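# Tidy two rooms: store boxes, close everything, end by desk

## Task

Tidy both rooms. Put every loose cardboard box into the box cabinet, which is in the room that has no desk. Close everything that is open, fully. Finish with the robot in the room that has the desk and the sliding door between the rooms fully closed. The task fails if any cabinet ends up displaced, any furniture is toppled, the sliding door is slammed open or shut, or the robot falls over or ends up tilted.

## Robot and tools

ROBOT. TidyBot++ has a mobile base (0.54 m long, 0.50 m wide, 0.38 m high) on four powered casters. It carries one seven-joint arm with a two-finger gripper. The shoulder sits 0.12 m ahead of the base centre and 0.68 m above the floor. Segment lengths: upper arm 0.42 m, forearm 0.31 m, hand 0.31 m. There are two cameras: base_camera, fixed on the base, and wrist_camera, which looks along the hand. At the start the arm is folded with the hand pointing down. In that posture the hand reaches up to 0.08 m past the base front and the elbow rises to 1.15 m.

FRAMES. All positions are in metres. Base frame: origin on the floor below the base centre, x forward, y left, z up. hand_pose and hand_target are reported in this frame, at the point between the finger pads. The hand's own z axis runs out along the fingers, and the fingers close along its y axis. The odometry frame is where the base frame was when the scene began. base_odometry only counts wheel rotation, so slip appears as travel, and it drifts over many moves. Its heading is in radians, positive to the left, from -3.142 to 3.142. base_tilt is in degrees, with forward and right lean positive.

move. One call runs one action. All keys are optional.
- base: an offset from where the base stands when the command begins, measured along its current axes. translate_m is forward (+) or back, -2 to 2 m. strafe_m is left (+) or right, -2 to 2 m. rotate_rad is counter-clockwise (+) seen from above, -6.3 to 6.3 rad. When translate and strafe are combined, the base drives straight to that point.
- joints: absolute angles, keyed by name. joint_1_rad to joint_7_rad are in radians and gripper_pos runs from 0 (fully open) to 1 (fully closed). Ranges: joint_2_rad ±2.249, joint_4_rad ±2.579, joint_6_rad ±2.099. Joints 1, 3, 5 and 7 turn without limit and go the shorter way, so steps must stay under half a turn. joint_1_rad positive turns the arm clockwise from above, which is the opposite of rotate_rad. With joint_1 at 0, joint_2 positive leans the upper arm forward. With joint_3 at 3.14, negative joint_4 bends the forearm forward. With joint_5 at 0, negative joint_6 bends the hand forward. joint_7 at 1.57, with the hand down, spreads the fingers to the robot's left and right. The finger gap is about 85 x (1 - gripper_pos) mm.
- target: an absolute hand pose as one list of seven numbers, [x, y, z, qw, qx, qy, qz]. Position is in metres in the base frame, followed by a unit quaternion. Alongside it, joints may hold only gripper_pos.
- speeds: caps for this action only. translate_m and strafe_m take 0.05 to 0.5 m/s, and rotate_rad takes 0.1 to 1.57 rad/s. For a combined translate and strafe, give the speed under one key only.
- min_time_s: a minimum duration for the arm motions, 0.1 to 8 s.
- cameras: a list of names, "all", or [] for none.
- blocking: false returns after about half a second while the motion continues.
A move with no action just reports the state and the images. An action may last at most 15 s, and a base move times out after 14 s.

wait(seconds 0 to 10, cameras) lets time pass. stop(cameras) brakes every running motion. zoom_image(camera, region [x0, y0, x1, y1] in pixels from the top-left, at most 504 by 504) enlarges part of the latest image. read_manual gives licence texts only. finished_scene(scene) ends the scene now running, and it cannot be undone.

RESULTS. move reads "done" or the worst status. base_status, joint_status and hand_status give each motion's outcome: moving, done, off_target, stopped, contact_stop, time_out, not_followed, torque_fault or limit_stop_at_motor_heat. "joint command not followed" or "pose unreachable" means a built-in check withheld the arm's targets, usually to avoid self-collision. motor_effort is torque in percent of maximum, with the peak of the last action in brackets. on_its_own lists things the robot did without being told. "pictures" gives the order of the images. Watch for ARM HIT, MOTOR HOT and OVER-TEMPERATURE FAULT lines. A refused call, or an unplanned stop or fault, cancels the remaining move, wait and finished_scene calls in that reply. For a gripper closed to 1, "done" means it holds nothing, and "off_target" means it is gripping something.

TIPS. To correct a hand target, add (wanted position - hand_pose) to the last target. To hold a loaded hand in place, resend hand_target rather than hand_pose. Joint errors can be fixed the same way: take the last command and add (wanted - read). Loads make the arm sag. Poses that are low and close in front of the base tend to land poorly. The arm will push straight into furniture without slowing.

AVOID. Do not drive or turn while the arm is caught on something 0.6 m or higher, because the robot can tip. Avoid sideways swings of an outstretched arm and big reaches over nearby furniture. Do not drive the arm into things: a torque fault freezes the arm for 10 s. Do not drop boxes or release moving parts. Do not squeeze hard on things that are still resting. Move the sliding door and any doors or drawers slowly, and never shove cabinets. Holding loads for long or stretching toward unreachable poses heats the motors.

Each tool is called after ">>>" as name([rows], argument=value, ...), one row to a line, values as JSON.

## Session

>>> move()

Scene clock: 0.00 s.
base_odometry: x=+0.000 y=+0.000 heading=+0.000
base_tilt: forward=-0.3 right=-0.2
base_status: not commanded
joint_positions: joint_1_rad=+0.035 joint_2_rad=-0.391 joint_3_rad=+3.189 joint_4_rad=-2.506 joint_5_rad=-0.046 joint_6_rad=-0.833 joint_7_rad=+1.582 gripper_pos=+0.000
joint_status: not commanded
motor_effort: joint_1_rad=+1 joint_2_rad=-2 joint_3_rad=+1 joint_4_rad=+13 joint_5_rad=+0 joint_6_rad=+1 joint_7_rad=+0
hand_pose: x=+0.2887 y=+0.0000 z=+0.6032 quat_wxyz=(-0.023, +0.994, -0.048, +0.098) (m; base frame)
hand_target: x=+0.2894 y=-0.0001 z=+0.6036 quat_wxyz=(-0.023, +0.994, -0.048, +0.098) (m; base frame)
hand_status: not commanded
pictures: base_camera, wrist_camera
Images, in order (width x height): base_camera 644x364, wrist_camera 644x476.

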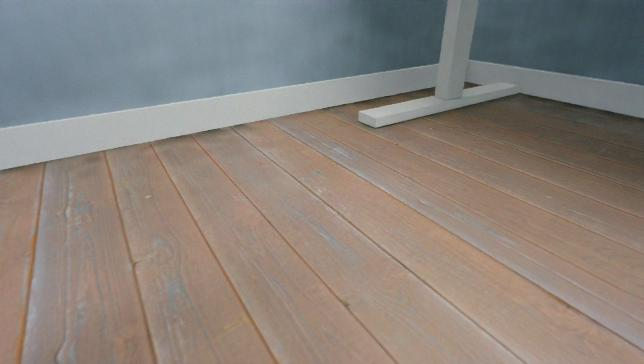

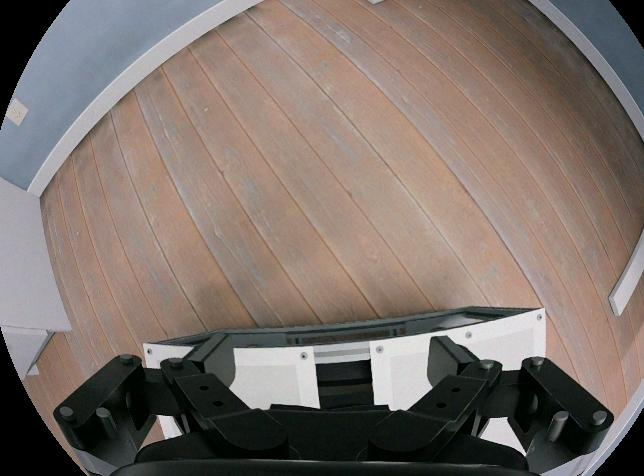

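>>> move(joints={"joint_6_rad": 0.3}, min_time_s=2)

Scene clock: 4.77 s.
move: done
base_odometry: x=+0.000 y=+0.000 heading=+0.000
base_tilt: forward=-0.2 right=-0.2
base_status: not commanded
joint_positions: joint_1_rad=+0.035 joint_2_rad=-0.391 joint_3_rad=+3.189 joint_4_rad=-2.506 joint_5_rad=-0.046 joint_6_rad=+0.208 joint_7_rad=+1.582 gripper_pos=+0.000
joint_status: all done
motor_effort: joint_1_rad=+1(1) joint_2_rad=-6(6) joint_3_rad=+1(1) joint_4_rad=+17(17) joint_5_rad=+0(1) joint_6_rad=+7(8) joint_7_rad=+0(1)
hand_pose: x=+0.5204 y=-0.0354 z=+0.8053 quat_wxyz=(+0.009, +0.814, -0.054, +0.578) (m; base frame)
hand_target: x=+0.5288 y=-0.0378 z=+0.8335 quat_wxyz=(+0.012, +0.786, -0.053, +0.616) (m; base frame)
hand_status: not commanded
pictures: base_camera, wrist_camera
Images, in order (width x height): base_camera 644x364, wrist_camera 644x476.

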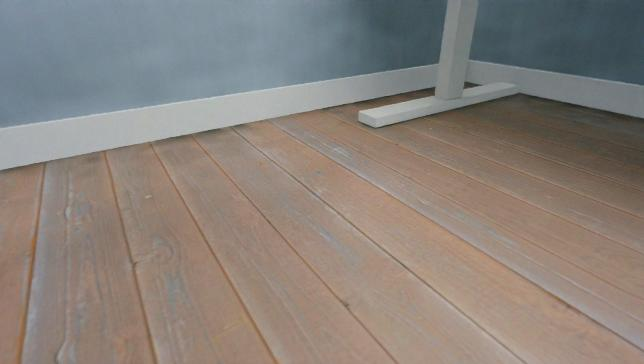

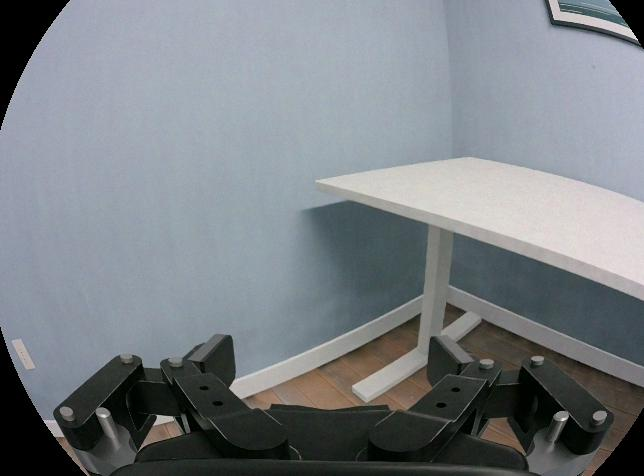

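>>> move(joints={"joint_1_rad": -1.1, "joint_6_rad": 0.4}, min_time_s=2, cameras=["wrist_camera"])

>>> move(joints={"joint_1_rad": -2.2}, min_time_s=2, cameras=["wrist_camera"])

>>> move(joints={"joint_1_rad": -3.3}, min_time_s=2, cameras=["wrist_camera"])

Scene clock: 9.33 s.
move: done
base_odometry: x=+0.000 y=+0.000 heading=+0.000
base_tilt: forward=-0.2 right=-0.3
base_status: not commanded
joint_positions: joint_1_rad=-1.083 joint_2_rad=-0.391 joint_3_rad=+3.189 joint_4_rad=-2.506 joint_5_rad=-0.046 joint_6_rad=+0.308 joint_7_rad=+1.582 gripper_pos=+0.000
joint_status: all done
motor_effort: joint_1_rad=+1(3) joint_2_rad=-6(6) joint_3_rad=+1(1) joint_4_rad=+17(17) joint_5_rad=+0(1) joint_6_rad=+8(8) joint_7_rad=+0(1)
hand_pose: x=+0.3325 y=+0.3521 z=+0.8350 quat_wxyz=(-0.317, +0.693, +0.371, +0.531) (m; base frame)
hand_target: x=+0.3309 y=+0.3597 z=+0.8640 quat_wxyz=(-0.339, +0.665, +0.361, +0.560) (m; base frame)
hand_status: not commanded
pictures: wrist_camera
Images, in order (width x height): wrist_camera 644x476.

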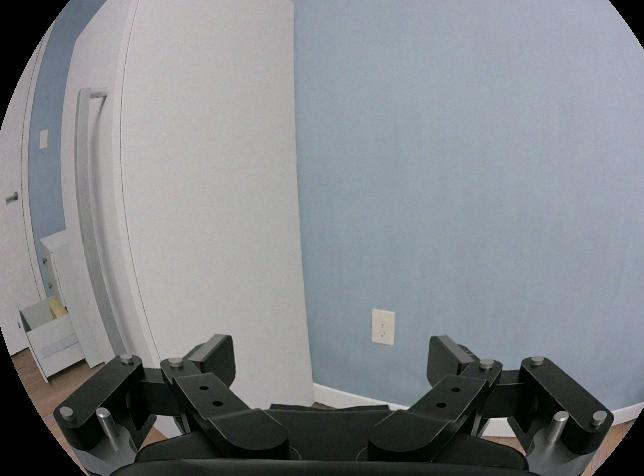

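Scene clock: 11.73 s.
move: done
base_odometry: x=+0.000 y=+0.000 heading=+0.000
base_tilt: forward=-0.2 right=-0.2
base_status: not commanded
joint_positions: joint_1_rad=-2.183 joint_2_rad=-0.391 joint_3_rad=+3.189 joint_4_rad=-2.506 joint_5_rad=-0.046 joint_6_rad=+0.308 joint_7_rad=+1.582 gripper_pos=+0.000
joint_status: all done
motor_effort: joint_1_rad=+1(2) joint_2_rad=-5(6) joint_3_rad=+1(2) joint_4_rad=+17(17) joint_5_rad=+1(1) joint_6_rad=+8(8) joint_7_rad=+0(1)
hand_pose: x=-0.0980 y=+0.3500 z=+0.8353 quat_wxyz=(-0.548, +0.397, +0.678, +0.287) (m; base frame)
hand_target: x=-0.1055 y=+0.3520 z=+0.8640 quat_wxyz=(-0.581, +0.378, +0.655, +0.300) (m; base frame)
hand_status: not commanded
pictures: wrist_camera
Images, in order (width x height): wrist_camera 644x476.

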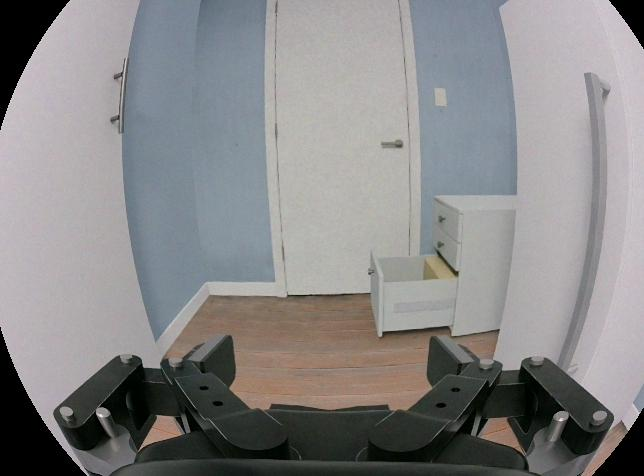

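Scene clock: 14.13 s.
move: done
base_odometry: x=+0.000 y=+0.000 heading=+0.000
base_tilt: forward=-0.2 right=-0.2
base_status: not commanded
joint_positions: joint_1_rad=-3.283 joint_2_rad=-0.391 joint_3_rad=+3.189 joint_4_rad=-2.506 joint_5_rad=-0.046 joint_6_rad=+0.309 joint_7_rad=+1.582 gripper_pos=+0.000
joint_status: all done
motor_effort: joint_1_rad=+1(4) joint_2_rad=-5(6) joint_3_rad=+1(1) joint_4_rad=+17(17) joint_5_rad=+0(1) joint_6_rad=+8(8) joint_7_rad=-1(1)
hand_pose: x=-0.2914 y=-0.0346 z=+0.8353 quat_wxyz=(-0.617, -0.016, +0.785, -0.042) (m; base frame)
hand_target: x=-0.2965 y=-0.0404 z=+0.8640 quat_wxyz=(-0.653, -0.020, +0.756, -0.048) (m; base frame)
hand_status: not commanded
pictures: wrist_camera
Images, in order (width x height): wrist_camera 644x476.

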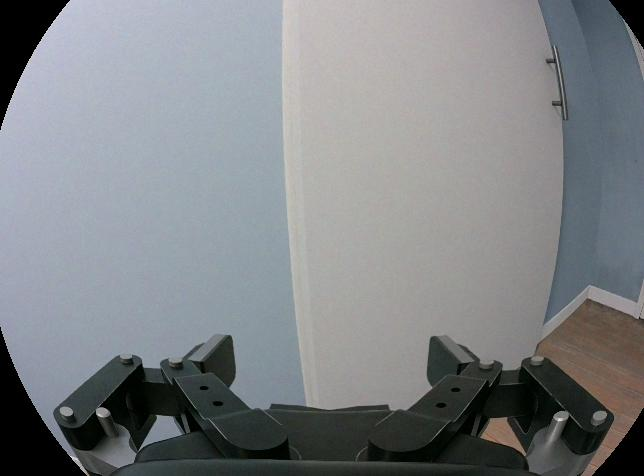

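>>> move(joints={"joint_1_rad": -4.3}, min_time_s=2, cameras=["wrist_camera"])

Scene clock: 18.90 s.
move: done
base_odometry: x=+0.000 y=+0.000 heading=+0.000
base_tilt: forward=-0.3 right=-0.2
base_status: not commanded
joint_positions: joint_1_rad=-4.283 joint_2_rad=-0.391 joint_3_rad=+3.189 joint_4_rad=-2.506 joint_5_rad=-0.046 joint_6_rad=+0.309 joint_7_rad=+1.582 gripper_pos=+0.000
joint_status: all done
motor_effort: joint_1_rad=+1(2) joint_2_rad=-6(6) joint_3_rad=+1(1) joint_4_rad=+17(17) joint_5_rad=+0(1) joint_6_rad=+8(8) joint_7_rad=+0(1)
hand_pose: x=-0.0736 y=-0.3640 z=+0.8353 quat_wxyz=(-0.522, -0.390, +0.682, -0.333) (m; base frame)
hand_target: x=-0.0715 y=-0.3715 z=+0.8640 quat_wxyz=(-0.550, -0.380, +0.654, -0.355) (m; base frame)
hand_status: not commanded
pictures: wrist_camera
Images, in order (width x height): wrist_camera 644x476.

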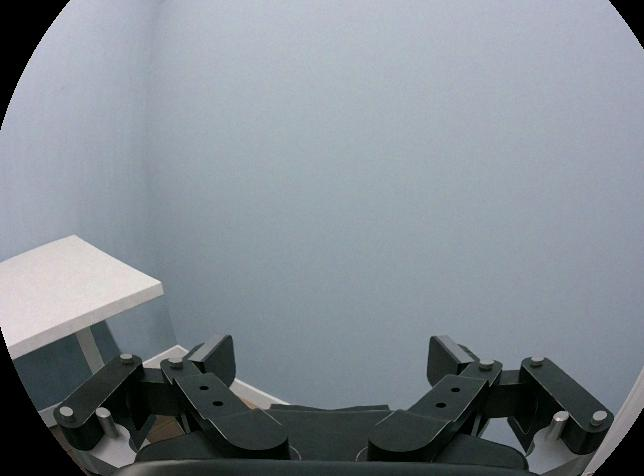

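>>> move(joints={"joint_1_rad": -3.0}, min_time_s=2, cameras=["wrist_camera"])

>>> zoom_image(camera="wrist_camera", region=[140, 0, 644, 476])

>>> move(joints={"joint_1_rad": -2.2}, min_time_s=2, cameras=["wrist_camera"])

>>> zoom_image(camera="wrist_camera", region=[60, 0, 300, 400])

>>> zoom_image(camera="wrist_camera", region=[350, 160, 644, 400])

Scene clock: 28.63 s.
move: done
base_odometry: x=+0.000 y=+0.000 heading=+0.000
base_tilt: forward=-0.3 right=-0.3
base_status: not commanded
joint_positions: joint_1_rad=-3.017 joint_2_rad=-0.391 joint_3_rad=+3.189 joint_4_rad=-2.506 joint_5_rad=-0.046 joint_6_rad=+0.309 joint_7_rad=+1.582 gripper_pos=+0.000
joint_status: all done
motor_effort: joint_1_rad=+1(3) joint_2_rad=-5(6) joint_3_rad=+1(1) joint_4_rad=+16(17) joint_5_rad=+0(1) joint_6_rad=+8(8) joint_7_rad=+0(1)
hand_pose: x=-0.2860 y=+0.0747 z=+0.8353 quat_wxyz=(-0.618, +0.089, +0.781, +0.040) (m; base frame)
hand_target: x=-0.2899 y=+0.0842 z=+0.8640 quat_wxyz=(-0.653, +0.093, +0.750, +0.050) (m; base frame)
hand_status: not commanded
pictures: wrist_camera
Images, in order (width x height): wrist_camera 644x476.

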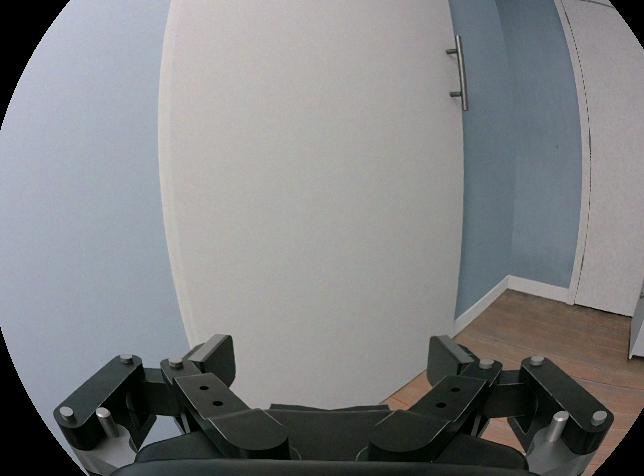

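Scaled by 1.000.

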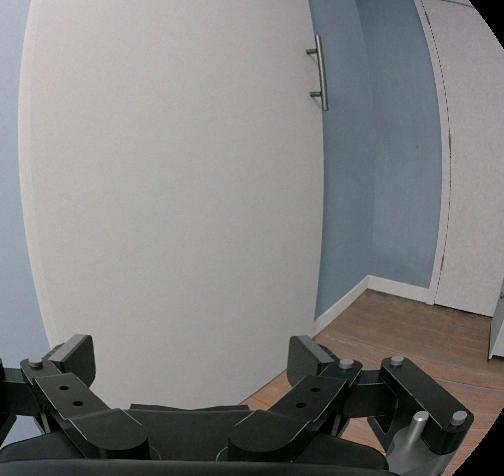

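Scene clock: 30.93 s.
move: done
base_odometry: x=+0.000 y=+0.000 heading=+0.000
base_tilt: forward=-0.2 right=-0.2
base_status: not commanded
joint_positions: joint_1_rad=-2.217 joint_2_rad=-0.391 joint_3_rad=+3.189 joint_4_rad=-2.506 joint_5_rad=-0.046 joint_6_rad=+0.309 joint_7_rad=+1.582 gripper_pos=+0.000
joint_status: all done
motor_effort: joint_1_rad=+1(2) joint_2_rad=-5(6) joint_3_rad=+1(1) joint_4_rad=+17(17) joint_5_rad=+0(1) joint_6_rad=+7(8) joint_7_rad=-1(1)
hand_pose: x=-0.1095 y=+0.3426 z=+0.8353 quat_wxyz=(-0.553, +0.386, +0.684, +0.278) (m; base frame)
hand_target: x=-0.1055 y=+0.3520 z=+0.8640 quat_wxyz=(-0.581, +0.378, +0.655, +0.300) (m; base frame)
hand_status: not commanded
pictures: wrist_camera
Images, in order (width x height): wrist_camera 644x476.

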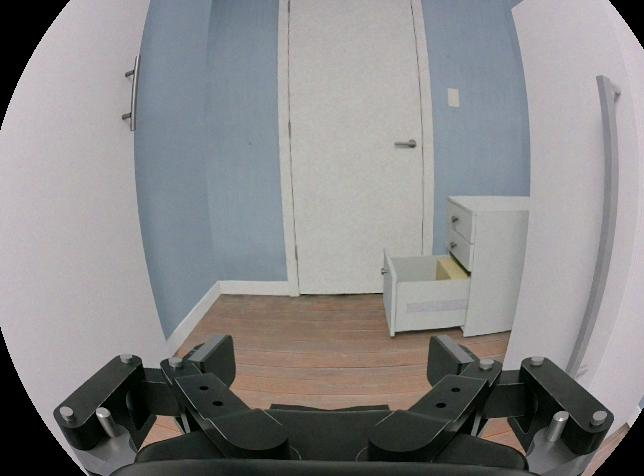

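Scaled by 1.260.

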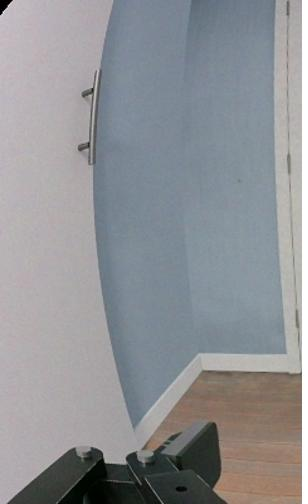

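Scaled by 1.714.

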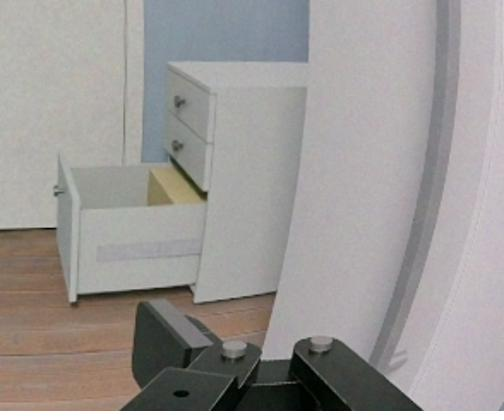

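>>> move(joints={"joint_1_rad": -2.7, "joint_6_rad": 1.1}, min_time_s=2, cameras=["wrist_camera"])

Scene clock: 44.07 s.
move: done
base_odometry: x=+0.000 y=+0.000 heading=+0.000
base_tilt: forward=-0.2 right=-0.3
base_status: not commanded
joint_positions: joint_1_rad=-2.684 joint_2_rad=-0.391 joint_3_rad=+3.189 joint_4_rad=-2.506 joint_5_rad=-0.046 joint_6_rad=+1.008 joint_7_rad=+1.582 gripper_pos=+0.000
joint_status: all done
motor_effort: joint_1_rad=+1(2) joint_2_rad=-5(6) joint_3_rad=+1(1) joint_4_rad=+16(17) joint_5_rad=+1(1) joint_6_rad=+7(9) joint_7_rad=+0(1)
hand_pose: x=-0.2126 y=+0.2012 z=+1.0469 quat_wxyz=(-0.824, +0.157, +0.503, +0.210) (m; base frame)
hand_target: x=-0.2028 y=+0.1904 z=+1.0726 quat_wxyz=(-0.848, +0.144, +0.465, +0.211) (m; base frame)
hand_status: not commanded
pictures: wrist_camera
Images, in order (width x height): wrist_camera 644x476.

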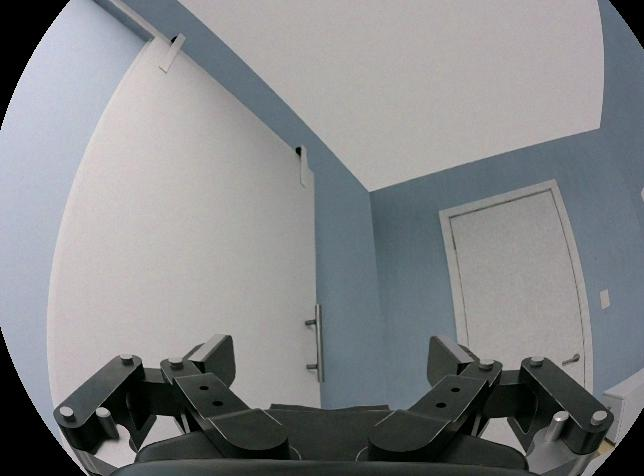

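>>> move(joints={"joint_1_rad": -1.5, "joint_6_rad": 0.9}, min_time_s=2, cameras=["wrist_camera"])

>>> move(joints={"joint_1_rad": -1.5, "joint_6_rad": 0.0}, min_time_s=2, cameras=["wrist_camera"])

Scene clock: 48.07 s.
move: done
base_odometry: x=+0.000 y=+0.000 heading=+0.000
base_tilt: forward=-0.2 right=-0.2
base_status: not commanded
joint_positions: joint_1_rad=-1.517 joint_2_rad=-0.391 joint_3_rad=+3.189 joint_4_rad=-2.506 joint_5_rad=-0.046 joint_6_rad=+0.989 joint_7_rad=+1.582 gripper_pos=+0.000
joint_status: all done
motor_effort: joint_1_rad=+1(3) joint_2_rad=-5(6) joint_3_rad=+1(1) joint_4_rad=+16(17) joint_5_rad=+1(1) joint_6_rad=+7(8) joint_7_rad=+0(1)
hand_pose: x=+0.1739 y=+0.3866 z=+1.0416 quat_wxyz=(-0.568, +0.414, +0.338, +0.626) (m; base frame)
hand_target: x=+0.1805 y=+0.3965 z=+1.0169 quat_wxyz=(-0.548, +0.444, +0.359, +0.611) (m; base frame)
hand_status: not commanded
pictures: wrist_camera
Images, in order (width x height): wrist_camera 644x476.

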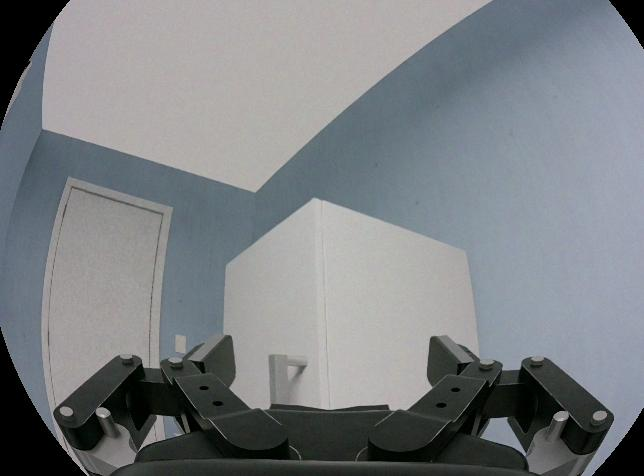

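Scene clock: 50.73 s.
move: done
base_odometry: x=+0.000 y=+0.000 heading=+0.000
base_tilt: forward=-0.2 right=-0.2
base_status: not commanded
joint_positions: joint_1_rad=-1.517 joint_2_rad=-0.391 joint_3_rad=+3.189 joint_4_rad=-2.506 joint_5_rad=-0.046 joint_6_rad=+0.090 joint_7_rad=+1.582 gripper_pos=+0.000
joint_status: all done
motor_effort: joint_1_rad=+1(2) joint_2_rad=-5(6) joint_3_rad=+1(1) joint_4_rad=+16(17) joint_5_rad=+0(1) joint_6_rad=+7(9) joint_7_rad=-1(1)
hand_pose: x=+0.1584 y=+0.3869 z=+0.7717 quat_wxyz=(-0.367, +0.642, +0.554, +0.382) (m; base frame)
hand_target: x=+0.1618 y=+0.3734 z=+0.7477 quat_wxyz=(-0.339, +0.663, +0.565, +0.356) (m; base frame)
hand_status: not commanded
pictures: wrist_camera
Images, in order (width x height): wrist_camera 644x476.

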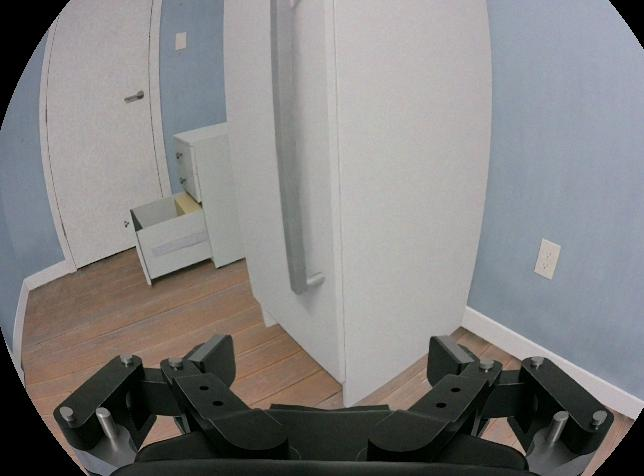

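>>> zoom_image(camera="wrist_camera", region=[110, 90, 360, 410])

>>> zoom_image(camera="wrist_camera", region=[210, 240, 360, 410])

Scaled by 1.575.

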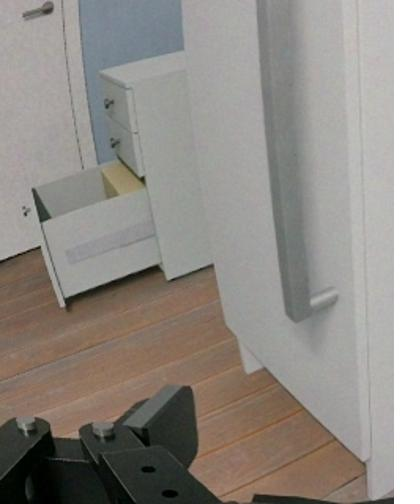

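Scaled by 2.965.

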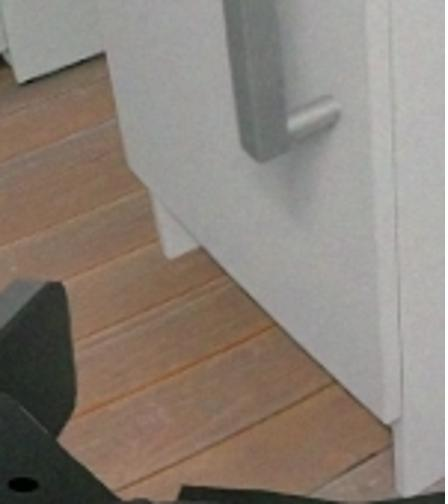

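>>> move(base={"rotate_rad": 2.09}, joints={"joint_1_rad": 0.0, "joint_6_rad": 0.3}, min_time_s=2)

Scene clock: 56.57 s.
move: done
base_odometry: x=+0.000 y=+0.000 heading=+2.089
base_tilt: forward=-0.2 right=-0.2
base_status: done
joint_positions: joint_1_rad=-0.018 joint_2_rad=-0.391 joint_3_rad=+3.189 joint_4_rad=-2.506 joint_5_rad=-0.046 joint_6_rad=+0.207 joint_7_rad=+1.582 gripper_pos=+0.000
joint_status: all done
motor_effort: joint_1_rad=+1(3) joint_2_rad=-6(6) joint_3_rad=+1(1) joint_4_rad=+16(17) joint_5_rad=+0(1) joint_6_rad=+7(9) joint_7_rad=-1(1)
hand_pose: x=+0.5217 y=-0.0142 z=+0.8052 quat_wxyz=(-0.006, +0.815, -0.032, +0.578) (m; base frame)
hand_target: x=+0.5298 y=-0.0235 z=+0.8335 quat_wxyz=(+0.002, +0.787, -0.040, +0.616) (m; base frame)
hand_status: not commanded
pictures: base_camera, wrist_camera
Images, in order (width x height): base_camera 644x364, wrist_camera 644x476.

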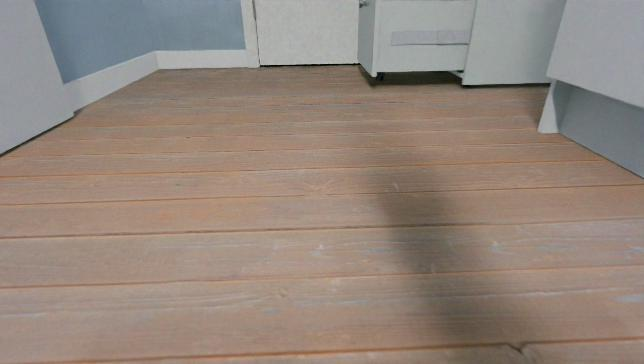

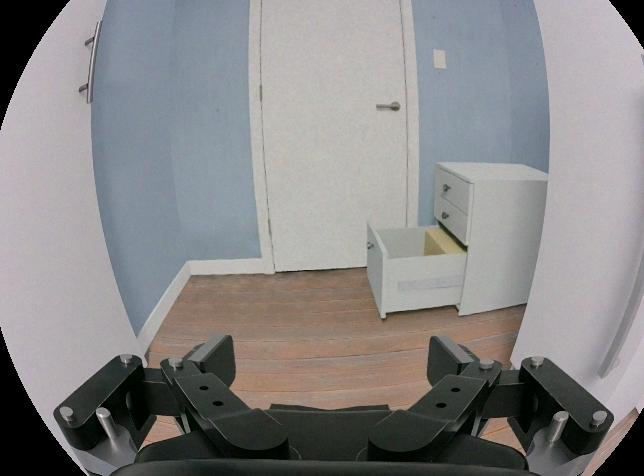

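>>> move(base={"translate_m": 0.9, "strafe_m": 0.1, "rotate_rad": 0.04}, joints={"joint_1_rad": 0.4, "joint_6_rad": 0.2}, min_time_s=2)

Scene clock: 64.03 s.
move: done
base_odometry: x=-0.533 y=+0.732 heading=+2.130
base_tilt: forward=-0.2 right=-0.3
base_status: done
joint_positions: joint_1_rad=+0.384 joint_2_rad=-0.392 joint_3_rad=+3.189 joint_4_rad=-2.506 joint_5_rad=-0.046 joint_6_rad=+0.208 joint_7_rad=+1.582 gripper_pos=+0.000
joint_status: all done
motor_effort: joint_1_rad=+1(2) joint_2_rad=-5(8) joint_3_rad=+1(2) joint_4_rad=+17(17) joint_5_rad=+0(1) joint_6_rad=+8(8) joint_7_rad=+0(1)
hand_pose: x=+0.4841 y=-0.1705 z=+0.8057 quat_wxyz=(+0.110, +0.792, -0.194, +0.568) (m; base frame)
hand_target: x=+0.4810 y=-0.1761 z=+0.8038 quat_wxyz=(+0.114, +0.792, -0.201, +0.565) (m; base frame)
hand_status: not commanded
pictures: base_camera, wrist_camera
Images, in order (width x height): base_camera 644x364, wrist_camera 644x476.

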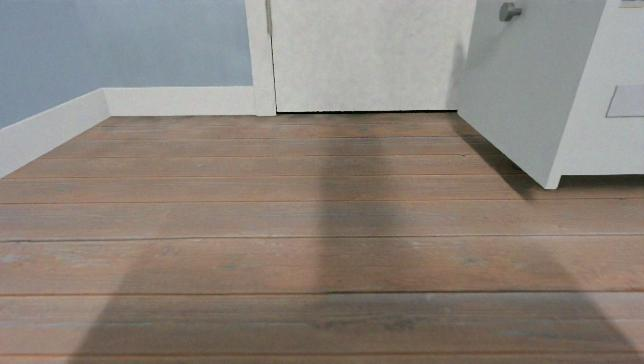

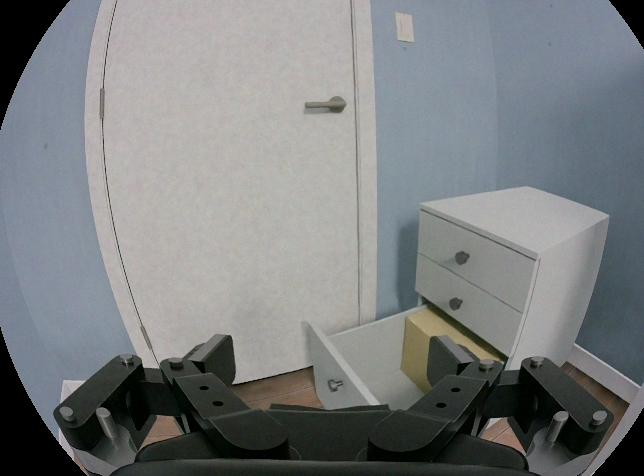

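>>> move(joints={"joint_1_rad": 0.6, "joint_6_rad": -0.2}, min_time_s=2, cameras=["wrist_camera"])

>>> zoom_image(camera="wrist_camera", region=[200, 150, 560, 430])

Scene clock: 67.43 s.
move: done
base_odometry: x=-0.533 y=+0.732 heading=+2.130
base_tilt: forward=-0.2 right=-0.2
base_status: not commanded
joint_positions: joint_1_rad=+0.583 joint_2_rad=-0.392 joint_3_rad=+3.189 joint_4_rad=-2.506 joint_5_rad=-0.046 joint_6_rad=-0.110 joint_7_rad=+1.582 gripper_pos=+0.000
joint_status: all done
motor_effort: joint_1_rad=+1(2) joint_2_rad=-5(6) joint_3_rad=+1(1) joint_4_rad=+16(17) joint_5_rad=+0(1) joint_6_rad=+6(8) joint_7_rad=+0(1)
hand_pose: x=+0.4087 y=-0.2071 z=+0.7189 quat_wxyz=(+0.119, +0.847, -0.294, +0.426) (m; base frame)
hand_target: x=+0.3922 y=-0.2001 z=+0.6981 quat_wxyz=(+0.109, +0.863, -0.306, +0.387) (m; base frame)
hand_status: not commanded
pictures: wrist_camera
Images, in order (width x height): wrist_camera 644x476.

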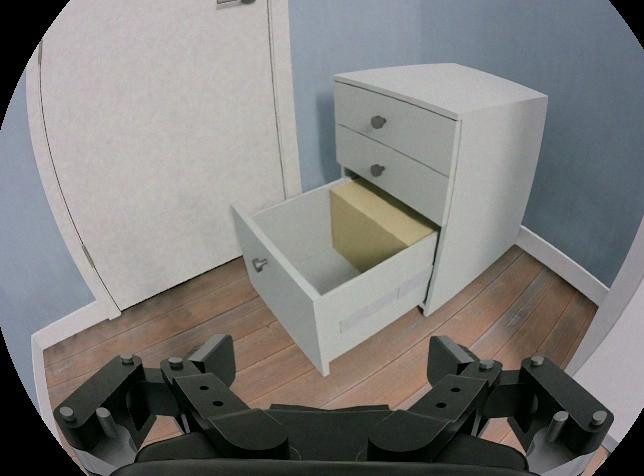

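Scaled by 1.400.

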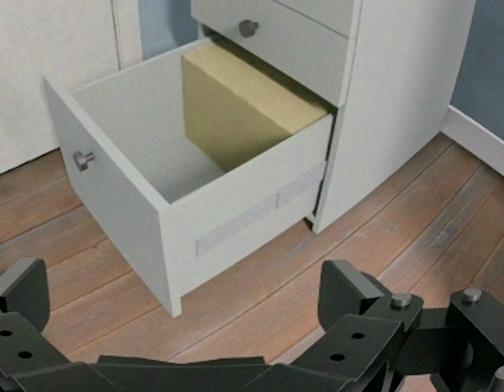

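>>> move(joints={"joint_1_rad": -1.0, "joint_6_rad": 0.6}, min_time_s=2, cameras=["wrist_camera"])

Scene clock: 72.03 s.
move: done
base_odometry: x=-0.533 y=+0.732 heading=+2.130
base_tilt: forward=-0.3 right=-0.2
base_status: not commanded
joint_positions: joint_1_rad=-0.983 joint_2_rad=-0.392 joint_3_rad=+3.189 joint_4_rad=-2.506 joint_5_rad=-0.046 joint_6_rad=+0.505 joint_7_rad=+1.582 gripper_pos=+0.000
joint_status: all done
motor_effort: joint_1_rad=+1(2) joint_2_rad=-5(7) joint_3_rad=+1(1) joint_4_rad=+17(17) joint_5_rad=+0(1) joint_6_rad=+7(8) joint_7_rad=+0(1)
hand_pose: x=+0.3744 y=+0.3336 z=+0.8959 quat_wxyz=(-0.321, +0.654, +0.305, +0.614) (m; base frame)
hand_target: x=+0.3702 y=+0.3369 z=+0.9260 quat_wxyz=(-0.341, +0.621, +0.294, +0.642) (m; base frame)
hand_status: not commanded
pictures: wrist_camera
Images, in order (width x height): wrist_camera 644x476.

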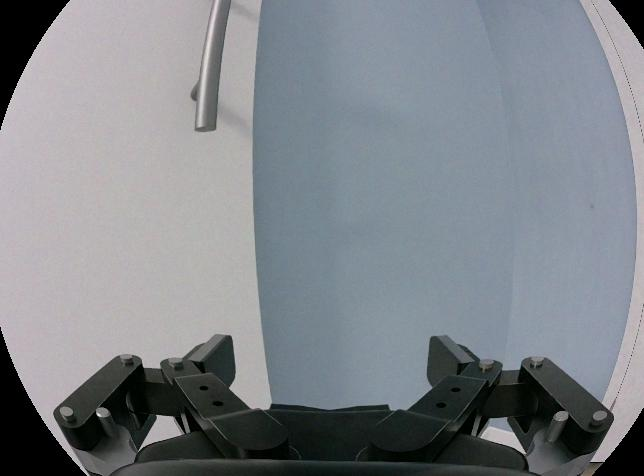

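>>> move(joints={"joint_1_rad": 0.0, "joint_6_rad": 0.7}, min_time_s=1.5, cameras=[])

>>> move(base={"translate_m": 0.2, "strafe_m": -0.2, "rotate_rad": 1.58}, speeds={"rotate_rad": 0.8})

Scene clock: 85.17 s.
move: done
base_odometry: x=-0.533 y=+0.732 heading=+2.130
base_tilt: forward=-0.2 right=-0.2
base_status: not commanded
joint_positions: joint_1_rad=-0.017 joint_2_rad=-0.392 joint_3_rad=+3.189 joint_4_rad=-2.506 joint_5_rad=-0.046 joint_6_rad=+0.607 joint_7_rad=+1.582 gripper_pos=+0.000
joint_status: all done
motor_effort: joint_1_rad=+1(2) joint_2_rad=-5(6) joint_3_rad=+1(1) joint_4_rad=+17(17) joint_5_rad=+1(1) joint_6_rad=+8(9) joint_7_rad=+0(1)
hand_pose: x=+0.5382 y=-0.0224 z=+0.9276 quat_wxyz=(+0.003, +0.684, -0.034, +0.729) (m; base frame)
hand_target: x=+0.5348 y=-0.0309 z=+0.9568 quat_wxyz=(+0.011, +0.649, -0.040, +0.760) (m; base frame)
hand_status: not commanded
pictures: none
No camera images: "cameras" was empty.

Scene clock: 88.03 s.
move: done
base_odometry: x=-0.469 y=+1.008 heading=-2.574
base_tilt: forward=-0.2 right=-0.2
base_status: done
joint_positions: joint_1_rad=-0.014 joint_2_rad=-0.392 joint_3_rad=+3.189 joint_4_rad=-2.506 joint_5_rad=-0.046 joint_6_rad=+0.609 joint_7_rad=+1.582 gripper_pos=+0.000
joint_status: not commanded
motor_effort: joint_1_rad=+1(2) joint_2_rad=-5(7) joint_3_rad=+1(2) joint_4_rad=+17(17) joint_5_rad=+0(1) joint_6_rad=+8(8) joint_7_rad=-1(1)
hand_pose: x=+0.5381 y=-0.0240 z=+0.9282 quat_wxyz=(+0.004, +0.683, -0.036, +0.729) (m; base frame)
hand_target: x=+0.5348 y=-0.0309 z=+0.9568 quat_wxyz=(+0.011, +0.649, -0.040, +0.760) (m; base frame)
hand_status: not commanded
pictures: base_camera, wrist_camera
Images, in order (width x height): base_camera 644x364, wrist_camera 644x476.

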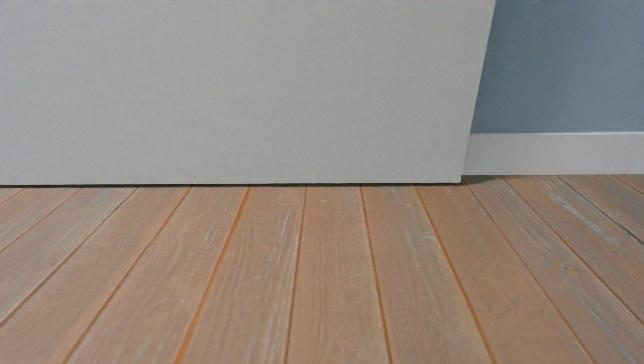

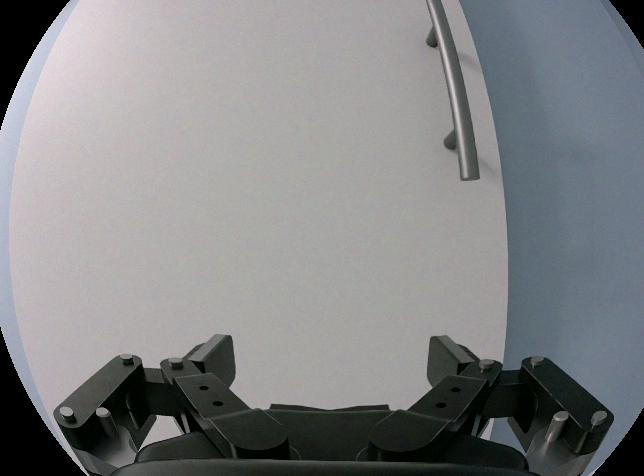

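>>> move(target=[0.45, -0.2, 1.18, 0.0, 0.7071, 0.0, 0.7071], min_time_s=3, cameras=["wrist_camera"])

Scene clock: 95.00 s.
move: done
base_odometry: x=-0.469 y=+1.008 heading=-2.574
base_tilt: forward=-0.2 right=-0.2
base_status: not commanded
joint_positions: joint_1_rad=-0.508 joint_2_rad=-0.701 joint_3_rad=+3.744 joint_4_rad=-1.563 joint_5_rad=+0.010 joint_6_rad=-0.544 joint_7_rad=+1.857 gripper_pos=+0.000
joint_status: not commanded
motor_effort: joint_1_rad=+1(1) joint_2_rad=+7(9) joint_3_rad=-5(6) joint_4_rad=+15(19) joint_5_rad=-1(2) joint_6_rad=+8(9) joint_7_rad=+0(1)
hand_pose: x=+0.4565 y=-0.1919 z=+1.1968 quat_wxyz=(-0.027, +0.684, -0.029, +0.729) (m; base frame)
hand_target: x=+0.4500 y=-0.2000 z=+1.1800 quat_wxyz=(+0.000, +0.707, +0.000, +0.707) (m; base frame)
hand_status: done (0.020 m and 5.8 deg from the pose sent, 0.320 m and 5.6 deg at the start)
pictures: wrist_camera
Images, in order (width x height): wrist_camera 644x476.

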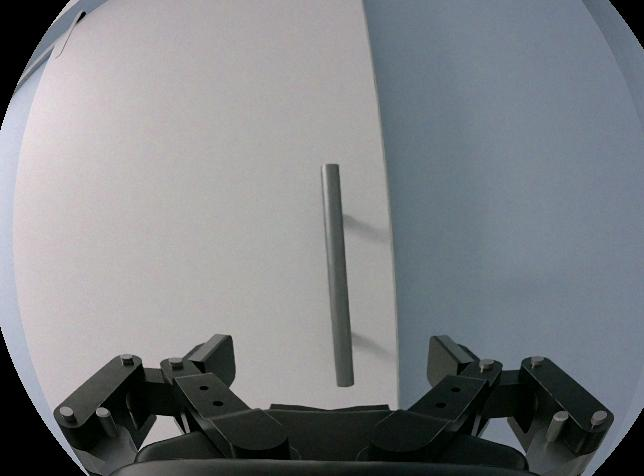

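>>> move(base={"strafe_m": -0.21, "rotate_rad": 0.011}, speeds={"strafe_m": 0.3}, cameras=[])

>>> move(target=[0.58, 0.0, 1.20, 0.0, 0.7071, 0.0, 0.7071], min_time_s=3)

Scene clock: 101.43 s.
move: done
base_odometry: x=-0.582 y=+1.185 heading=-2.562
base_tilt: forward=-0.2 right=-0.2
base_status: done
joint_positions: joint_1_rad=-0.511 joint_2_rad=-0.703 joint_3_rad=+3.751 joint_4_rad=-1.563 joint_5_rad=+0.012 joint_6_rad=-0.548 joint_7_rad=+1.858 gripper_pos=+0.000
joint_status: not commanded
motor_effort: joint_1_rad=+1(2) joint_2_rad=+8(10) joint_3_rad=-6(7) joint_4_rad=+15(17) joint_5_rad=-1(2) joint_6_rad=+7(8) joint_7_rad=+1(1)
hand_pose: x=+0.4563 y=-0.1951 z=+1.1949 quat_wxyz=(-0.027, +0.685, -0.031, +0.728) (m; base frame)
hand_target: x=+0.4500 y=-0.2000 z=+1.1800 quat_wxyz=(+0.000, +0.707, +0.000, +0.707) (m; base frame)
hand_status: not commanded
pictures: none
No camera images: "cameras" was empty.

Scene clock: 104.77 s.
move: done
base_odometry: x=-0.582 y=+1.185 heading=-2.562
base_tilt: forward=-0.3 right=-0.2
base_status: not commanded
joint_positions: joint_1_rad=-0.025 joint_2_rad=-0.356 joint_3_rad=+3.161 joint_4_rad=-1.544 joint_5_rad=+0.012 joint_6_rad=-0.489 joint_7_rad=+1.632 gripper_pos=+0.000
joint_status: not commanded
motor_effort: joint_1_rad=+1(1) joint_2_rad=-7(9) joint_3_rad=+1(6) joint_4_rad=+18(18) joint_5_rad=+0(2) joint_6_rad=+7(8) joint_7_rad=+0(1)
hand_pose: x=+0.5737 y=-0.0005 z=+1.1605 quat_wxyz=(+0.021, +0.743, +0.025, +0.668) (m; base frame)
hand_target: x=+0.5800 y=+0.0000 z=+1.2000 quat_wxyz=(+0.000, +0.707, +0.000, +0.707) (m; base frame)
hand_status: done (0.040 m and 7.2 deg from the pose sent, 0.231 m and 5.8 deg at the start)
pictures: base_camera, wrist_camera
Images, in order (width x height): base_camera 644x364, wrist_camera 644x476.

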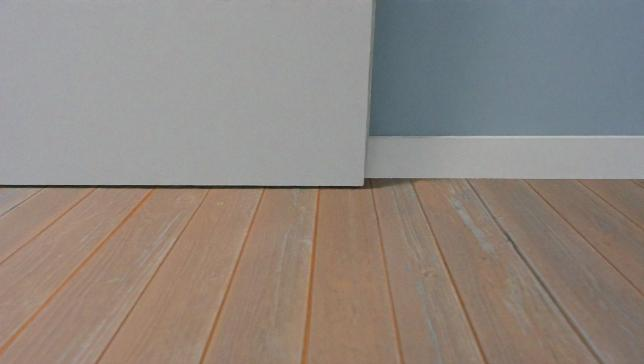

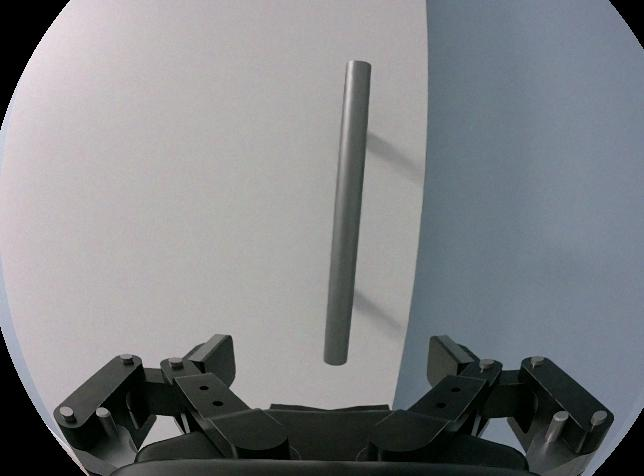

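>>> move(target=[0.665, -0.02, 1.225, 0.0, 0.6756, 0.0, 0.7373], min_time_s=2, cameras=["wrist_camera"])

Scene clock: 111.00 s.
move: done
base_odometry: x=-0.582 y=+1.185 heading=-2.562
base_tilt: forward=-0.2 right=-0.2
base_status: not commanded
joint_positions: joint_1_rad=-0.137 joint_2_rad=-0.176 joint_3_rad=+3.314 joint_4_rad=-1.430 joint_5_rad=-0.087 joint_6_rad=-0.332 joint_7_rad=+1.667 gripper_pos=+0.000
joint_status: not commanded
motor_effort: joint_1_rad=+1(1) joint_2_rad=-13(15) joint_3_rad=+0(1) joint_4_rad=+18(19) joint_5_rad=+0(1) joint_6_rad=+8(8) joint_7_rad=+0(1)
hand_pose: x=+0.6579 y=-0.0227 z=+1.1889 quat_wxyz=(-0.004, +0.712, -0.007, +0.702) (m; base frame)
hand_target: x=+0.6650 y=-0.0200 z=+1.2250 quat_wxyz=(+0.000, +0.676, +0.000, +0.737) (m; base frame)
hand_status: done (0.037 m and 6.0 deg from the pose sent, 0.113 m and 11.7 deg at the start)
pictures: wrist_camera
Images, in order (width x height): wrist_camera 644x476.

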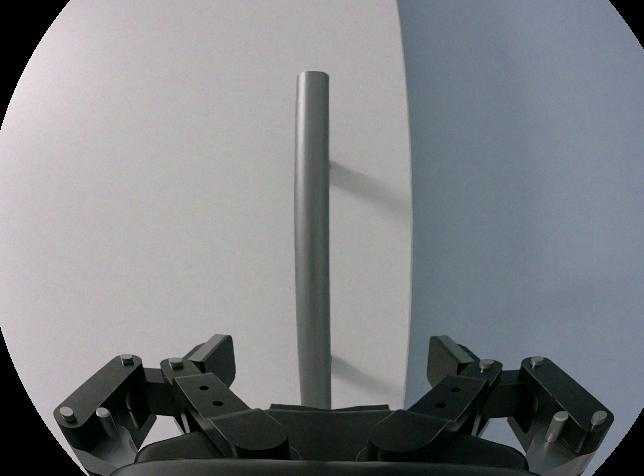

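>>> move(target=[0.72, -0.006, 1.235, 0.0, 0.6756, 0.0, 0.7373], min_time_s=2, cameras=["wrist_camera"])

Scene clock: 114.50 s.
move: done
base_odometry: x=-0.582 y=+1.185 heading=-2.562
base_tilt: forward=-0.2 right=-0.3
base_status: not commanded
joint_positions: joint_1_rad=-0.036 joint_2_rad=-0.039 joint_3_rad=+3.198 joint_4_rad=-1.273 joint_5_rad=-0.087 joint_6_rad=-0.331 joint_7_rad=+1.667 gripper_pos=+0.000
joint_status: not commanded
motor_effort: joint_1_rad=+1(1) joint_2_rad=-19(19) joint_3_rad=+1(1) joint_4_rad=+18(19) joint_5_rad=+0(1) joint_6_rad=+8(8) joint_7_rad=+1(1)
hand_pose: x=+0.7113 y=-0.0030 z=+1.2081 quat_wxyz=(+0.001, +0.705, +0.007, +0.709) (m; base frame)
hand_target: x=+0.7200 y=-0.0060 z=+1.2350 quat_wxyz=(+0.000, +0.676, +0.000, +0.737) (m; base frame)
hand_status: done (0.028 m and 4.7 deg from the pose sent, 0.079 m and 6.0 deg at the start)
pictures: wrist_camera
Images, in order (width x height): wrist_camera 644x476.

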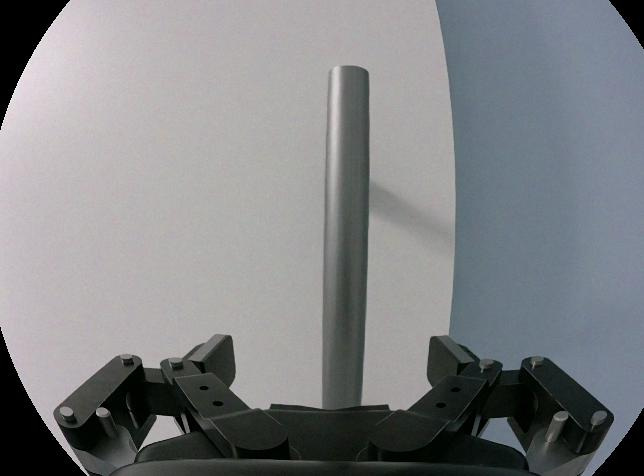

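>>> move(target=[0.765, -0.012, 1.235, 0.0, 0.6756, 0.0, 0.7373], min_time_s=2, cameras=["wrist_camera"])

Scene clock: 118.20 s.
move: done
base_odometry: x=-0.582 y=+1.185 heading=-2.562
base_tilt: forward=-0.2 right=-0.2
base_status: not commanded
joint_positions: joint_1_rad=+0.040 joint_2_rad=+0.070 joint_3_rad=+3.135 joint_4_rad=-1.156 joint_5_rad=-0.096 joint_6_rad=-0.331 joint_7_rad=+1.667 gripper_pos=+0.000
joint_status: not commanded
motor_effort: joint_1_rad=+1(1) joint_2_rad=-22(23) joint_3_rad=+1(1) joint_4_rad=+18(18) joint_5_rad=+0(1) joint_6_rad=+7(8) joint_7_rad=+0(1)
hand_pose: x=+0.7553 y=-0.0100 z=+1.2125 quat_wxyz=(+0.002, +0.702, +0.001, +0.712) (m; base frame)
hand_target: x=+0.7650 y=-0.0120 z=+1.2350 quat_wxyz=(+0.000, +0.676, +0.000, +0.737) (m; base frame)
hand_status: done (0.025 m and 4.1 deg from the pose sent, 0.061 m and 4.7 deg at the start)
pictures: wrist_camera
Images, in order (width x height): wrist_camera 644x476.

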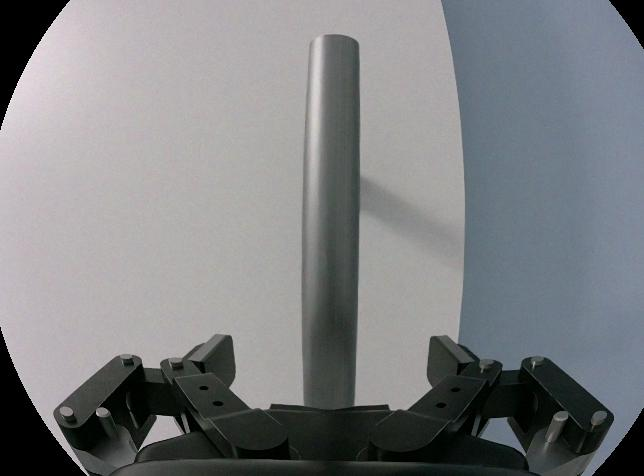

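>>> move(joints={"gripper_pos": 0.55}, cameras=["wrist_camera"])

Scene clock: 120.03 s.
move: done
base_odometry: x=-0.582 y=+1.185 heading=-2.562
base_tilt: forward=-0.2 right=-0.2
base_status: not commanded
joint_positions: joint_1_rad=+0.040 joint_2_rad=+0.070 joint_3_rad=+3.135 joint_4_rad=-1.156 joint_5_rad=-0.096 joint_6_rad=-0.331 joint_7_rad=+1.667 gripper_pos=+0.550
joint_status: all done
motor_effort: joint_1_rad=+1(1) joint_2_rad=-23(23) joint_3_rad=+1(1) joint_4_rad=+18(18) joint_5_rad=+0(0) joint_6_rad=+8(8) joint_7_rad=+0(1)
hand_pose: x=+0.7553 y=-0.0100 z=+1.2126 quat_wxyz=(+0.002, +0.702, +0.001, +0.712) (m; base frame)
hand_target: x=+0.7650 y=-0.0120 z=+1.2350 quat_wxyz=(+0.000, +0.676, +0.000, +0.737) (m; base frame)
hand_status: not commanded
pictures: wrist_camera
Images, in order (width x height): wrist_camera 644x476.

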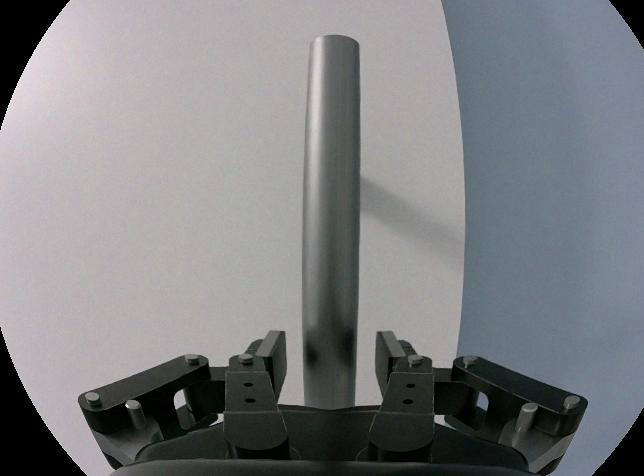

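>>> move(base={"strafe_m": 0.4}, speeds={"strafe_m": 0.1})

Scene clock: 125.20 s.
move: done
base_odometry: x=-0.363 y=+0.851 heading=-2.561
base_tilt: forward=-0.2 right=-0.3
base_status: done
joint_positions: joint_1_rad=+0.050 joint_2_rad=+0.085 joint_3_rad=+3.115 joint_4_rad=-1.151 joint_5_rad=-0.112 joint_6_rad=-0.331 joint_7_rad=+1.667 gripper_pos=+0.550
joint_status: not commanded
motor_effort: joint_1_rad=+1(13) joint_2_rad=-22(25) joint_3_rad=+1(11) joint_4_rad=+18(19) joint_5_rad=+0(4) joint_6_rad=+8(9) joint_7_rad=+0(1)
hand_pose: x=+0.7624 y=-0.0042 z=+1.2063 quat_wxyz=(-0.008, +0.705, +0.000, +0.709) (m; base frame)
hand_target: x=+0.7650 y=-0.0120 z=+1.2350 quat_wxyz=(+0.000, +0.676, +0.000, +0.737) (m; base frame)
hand_status: not commanded
pictures: base_camera, wrist_camera
Images, in order (width x height): base_camera 644x364, wrist_camera 644x476.

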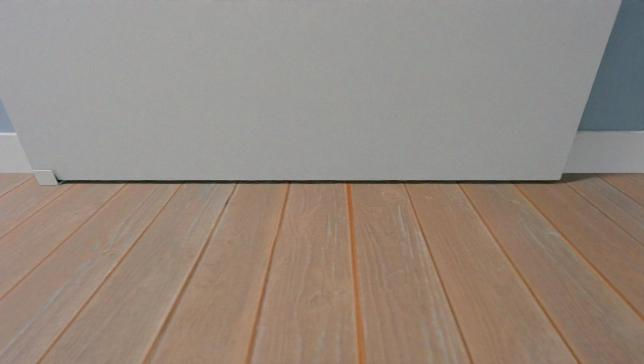

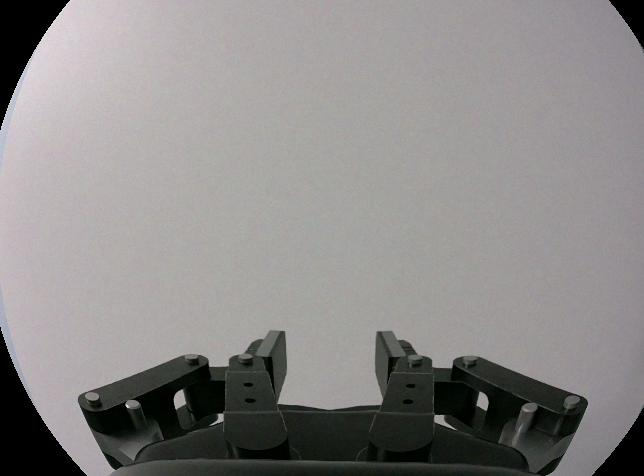

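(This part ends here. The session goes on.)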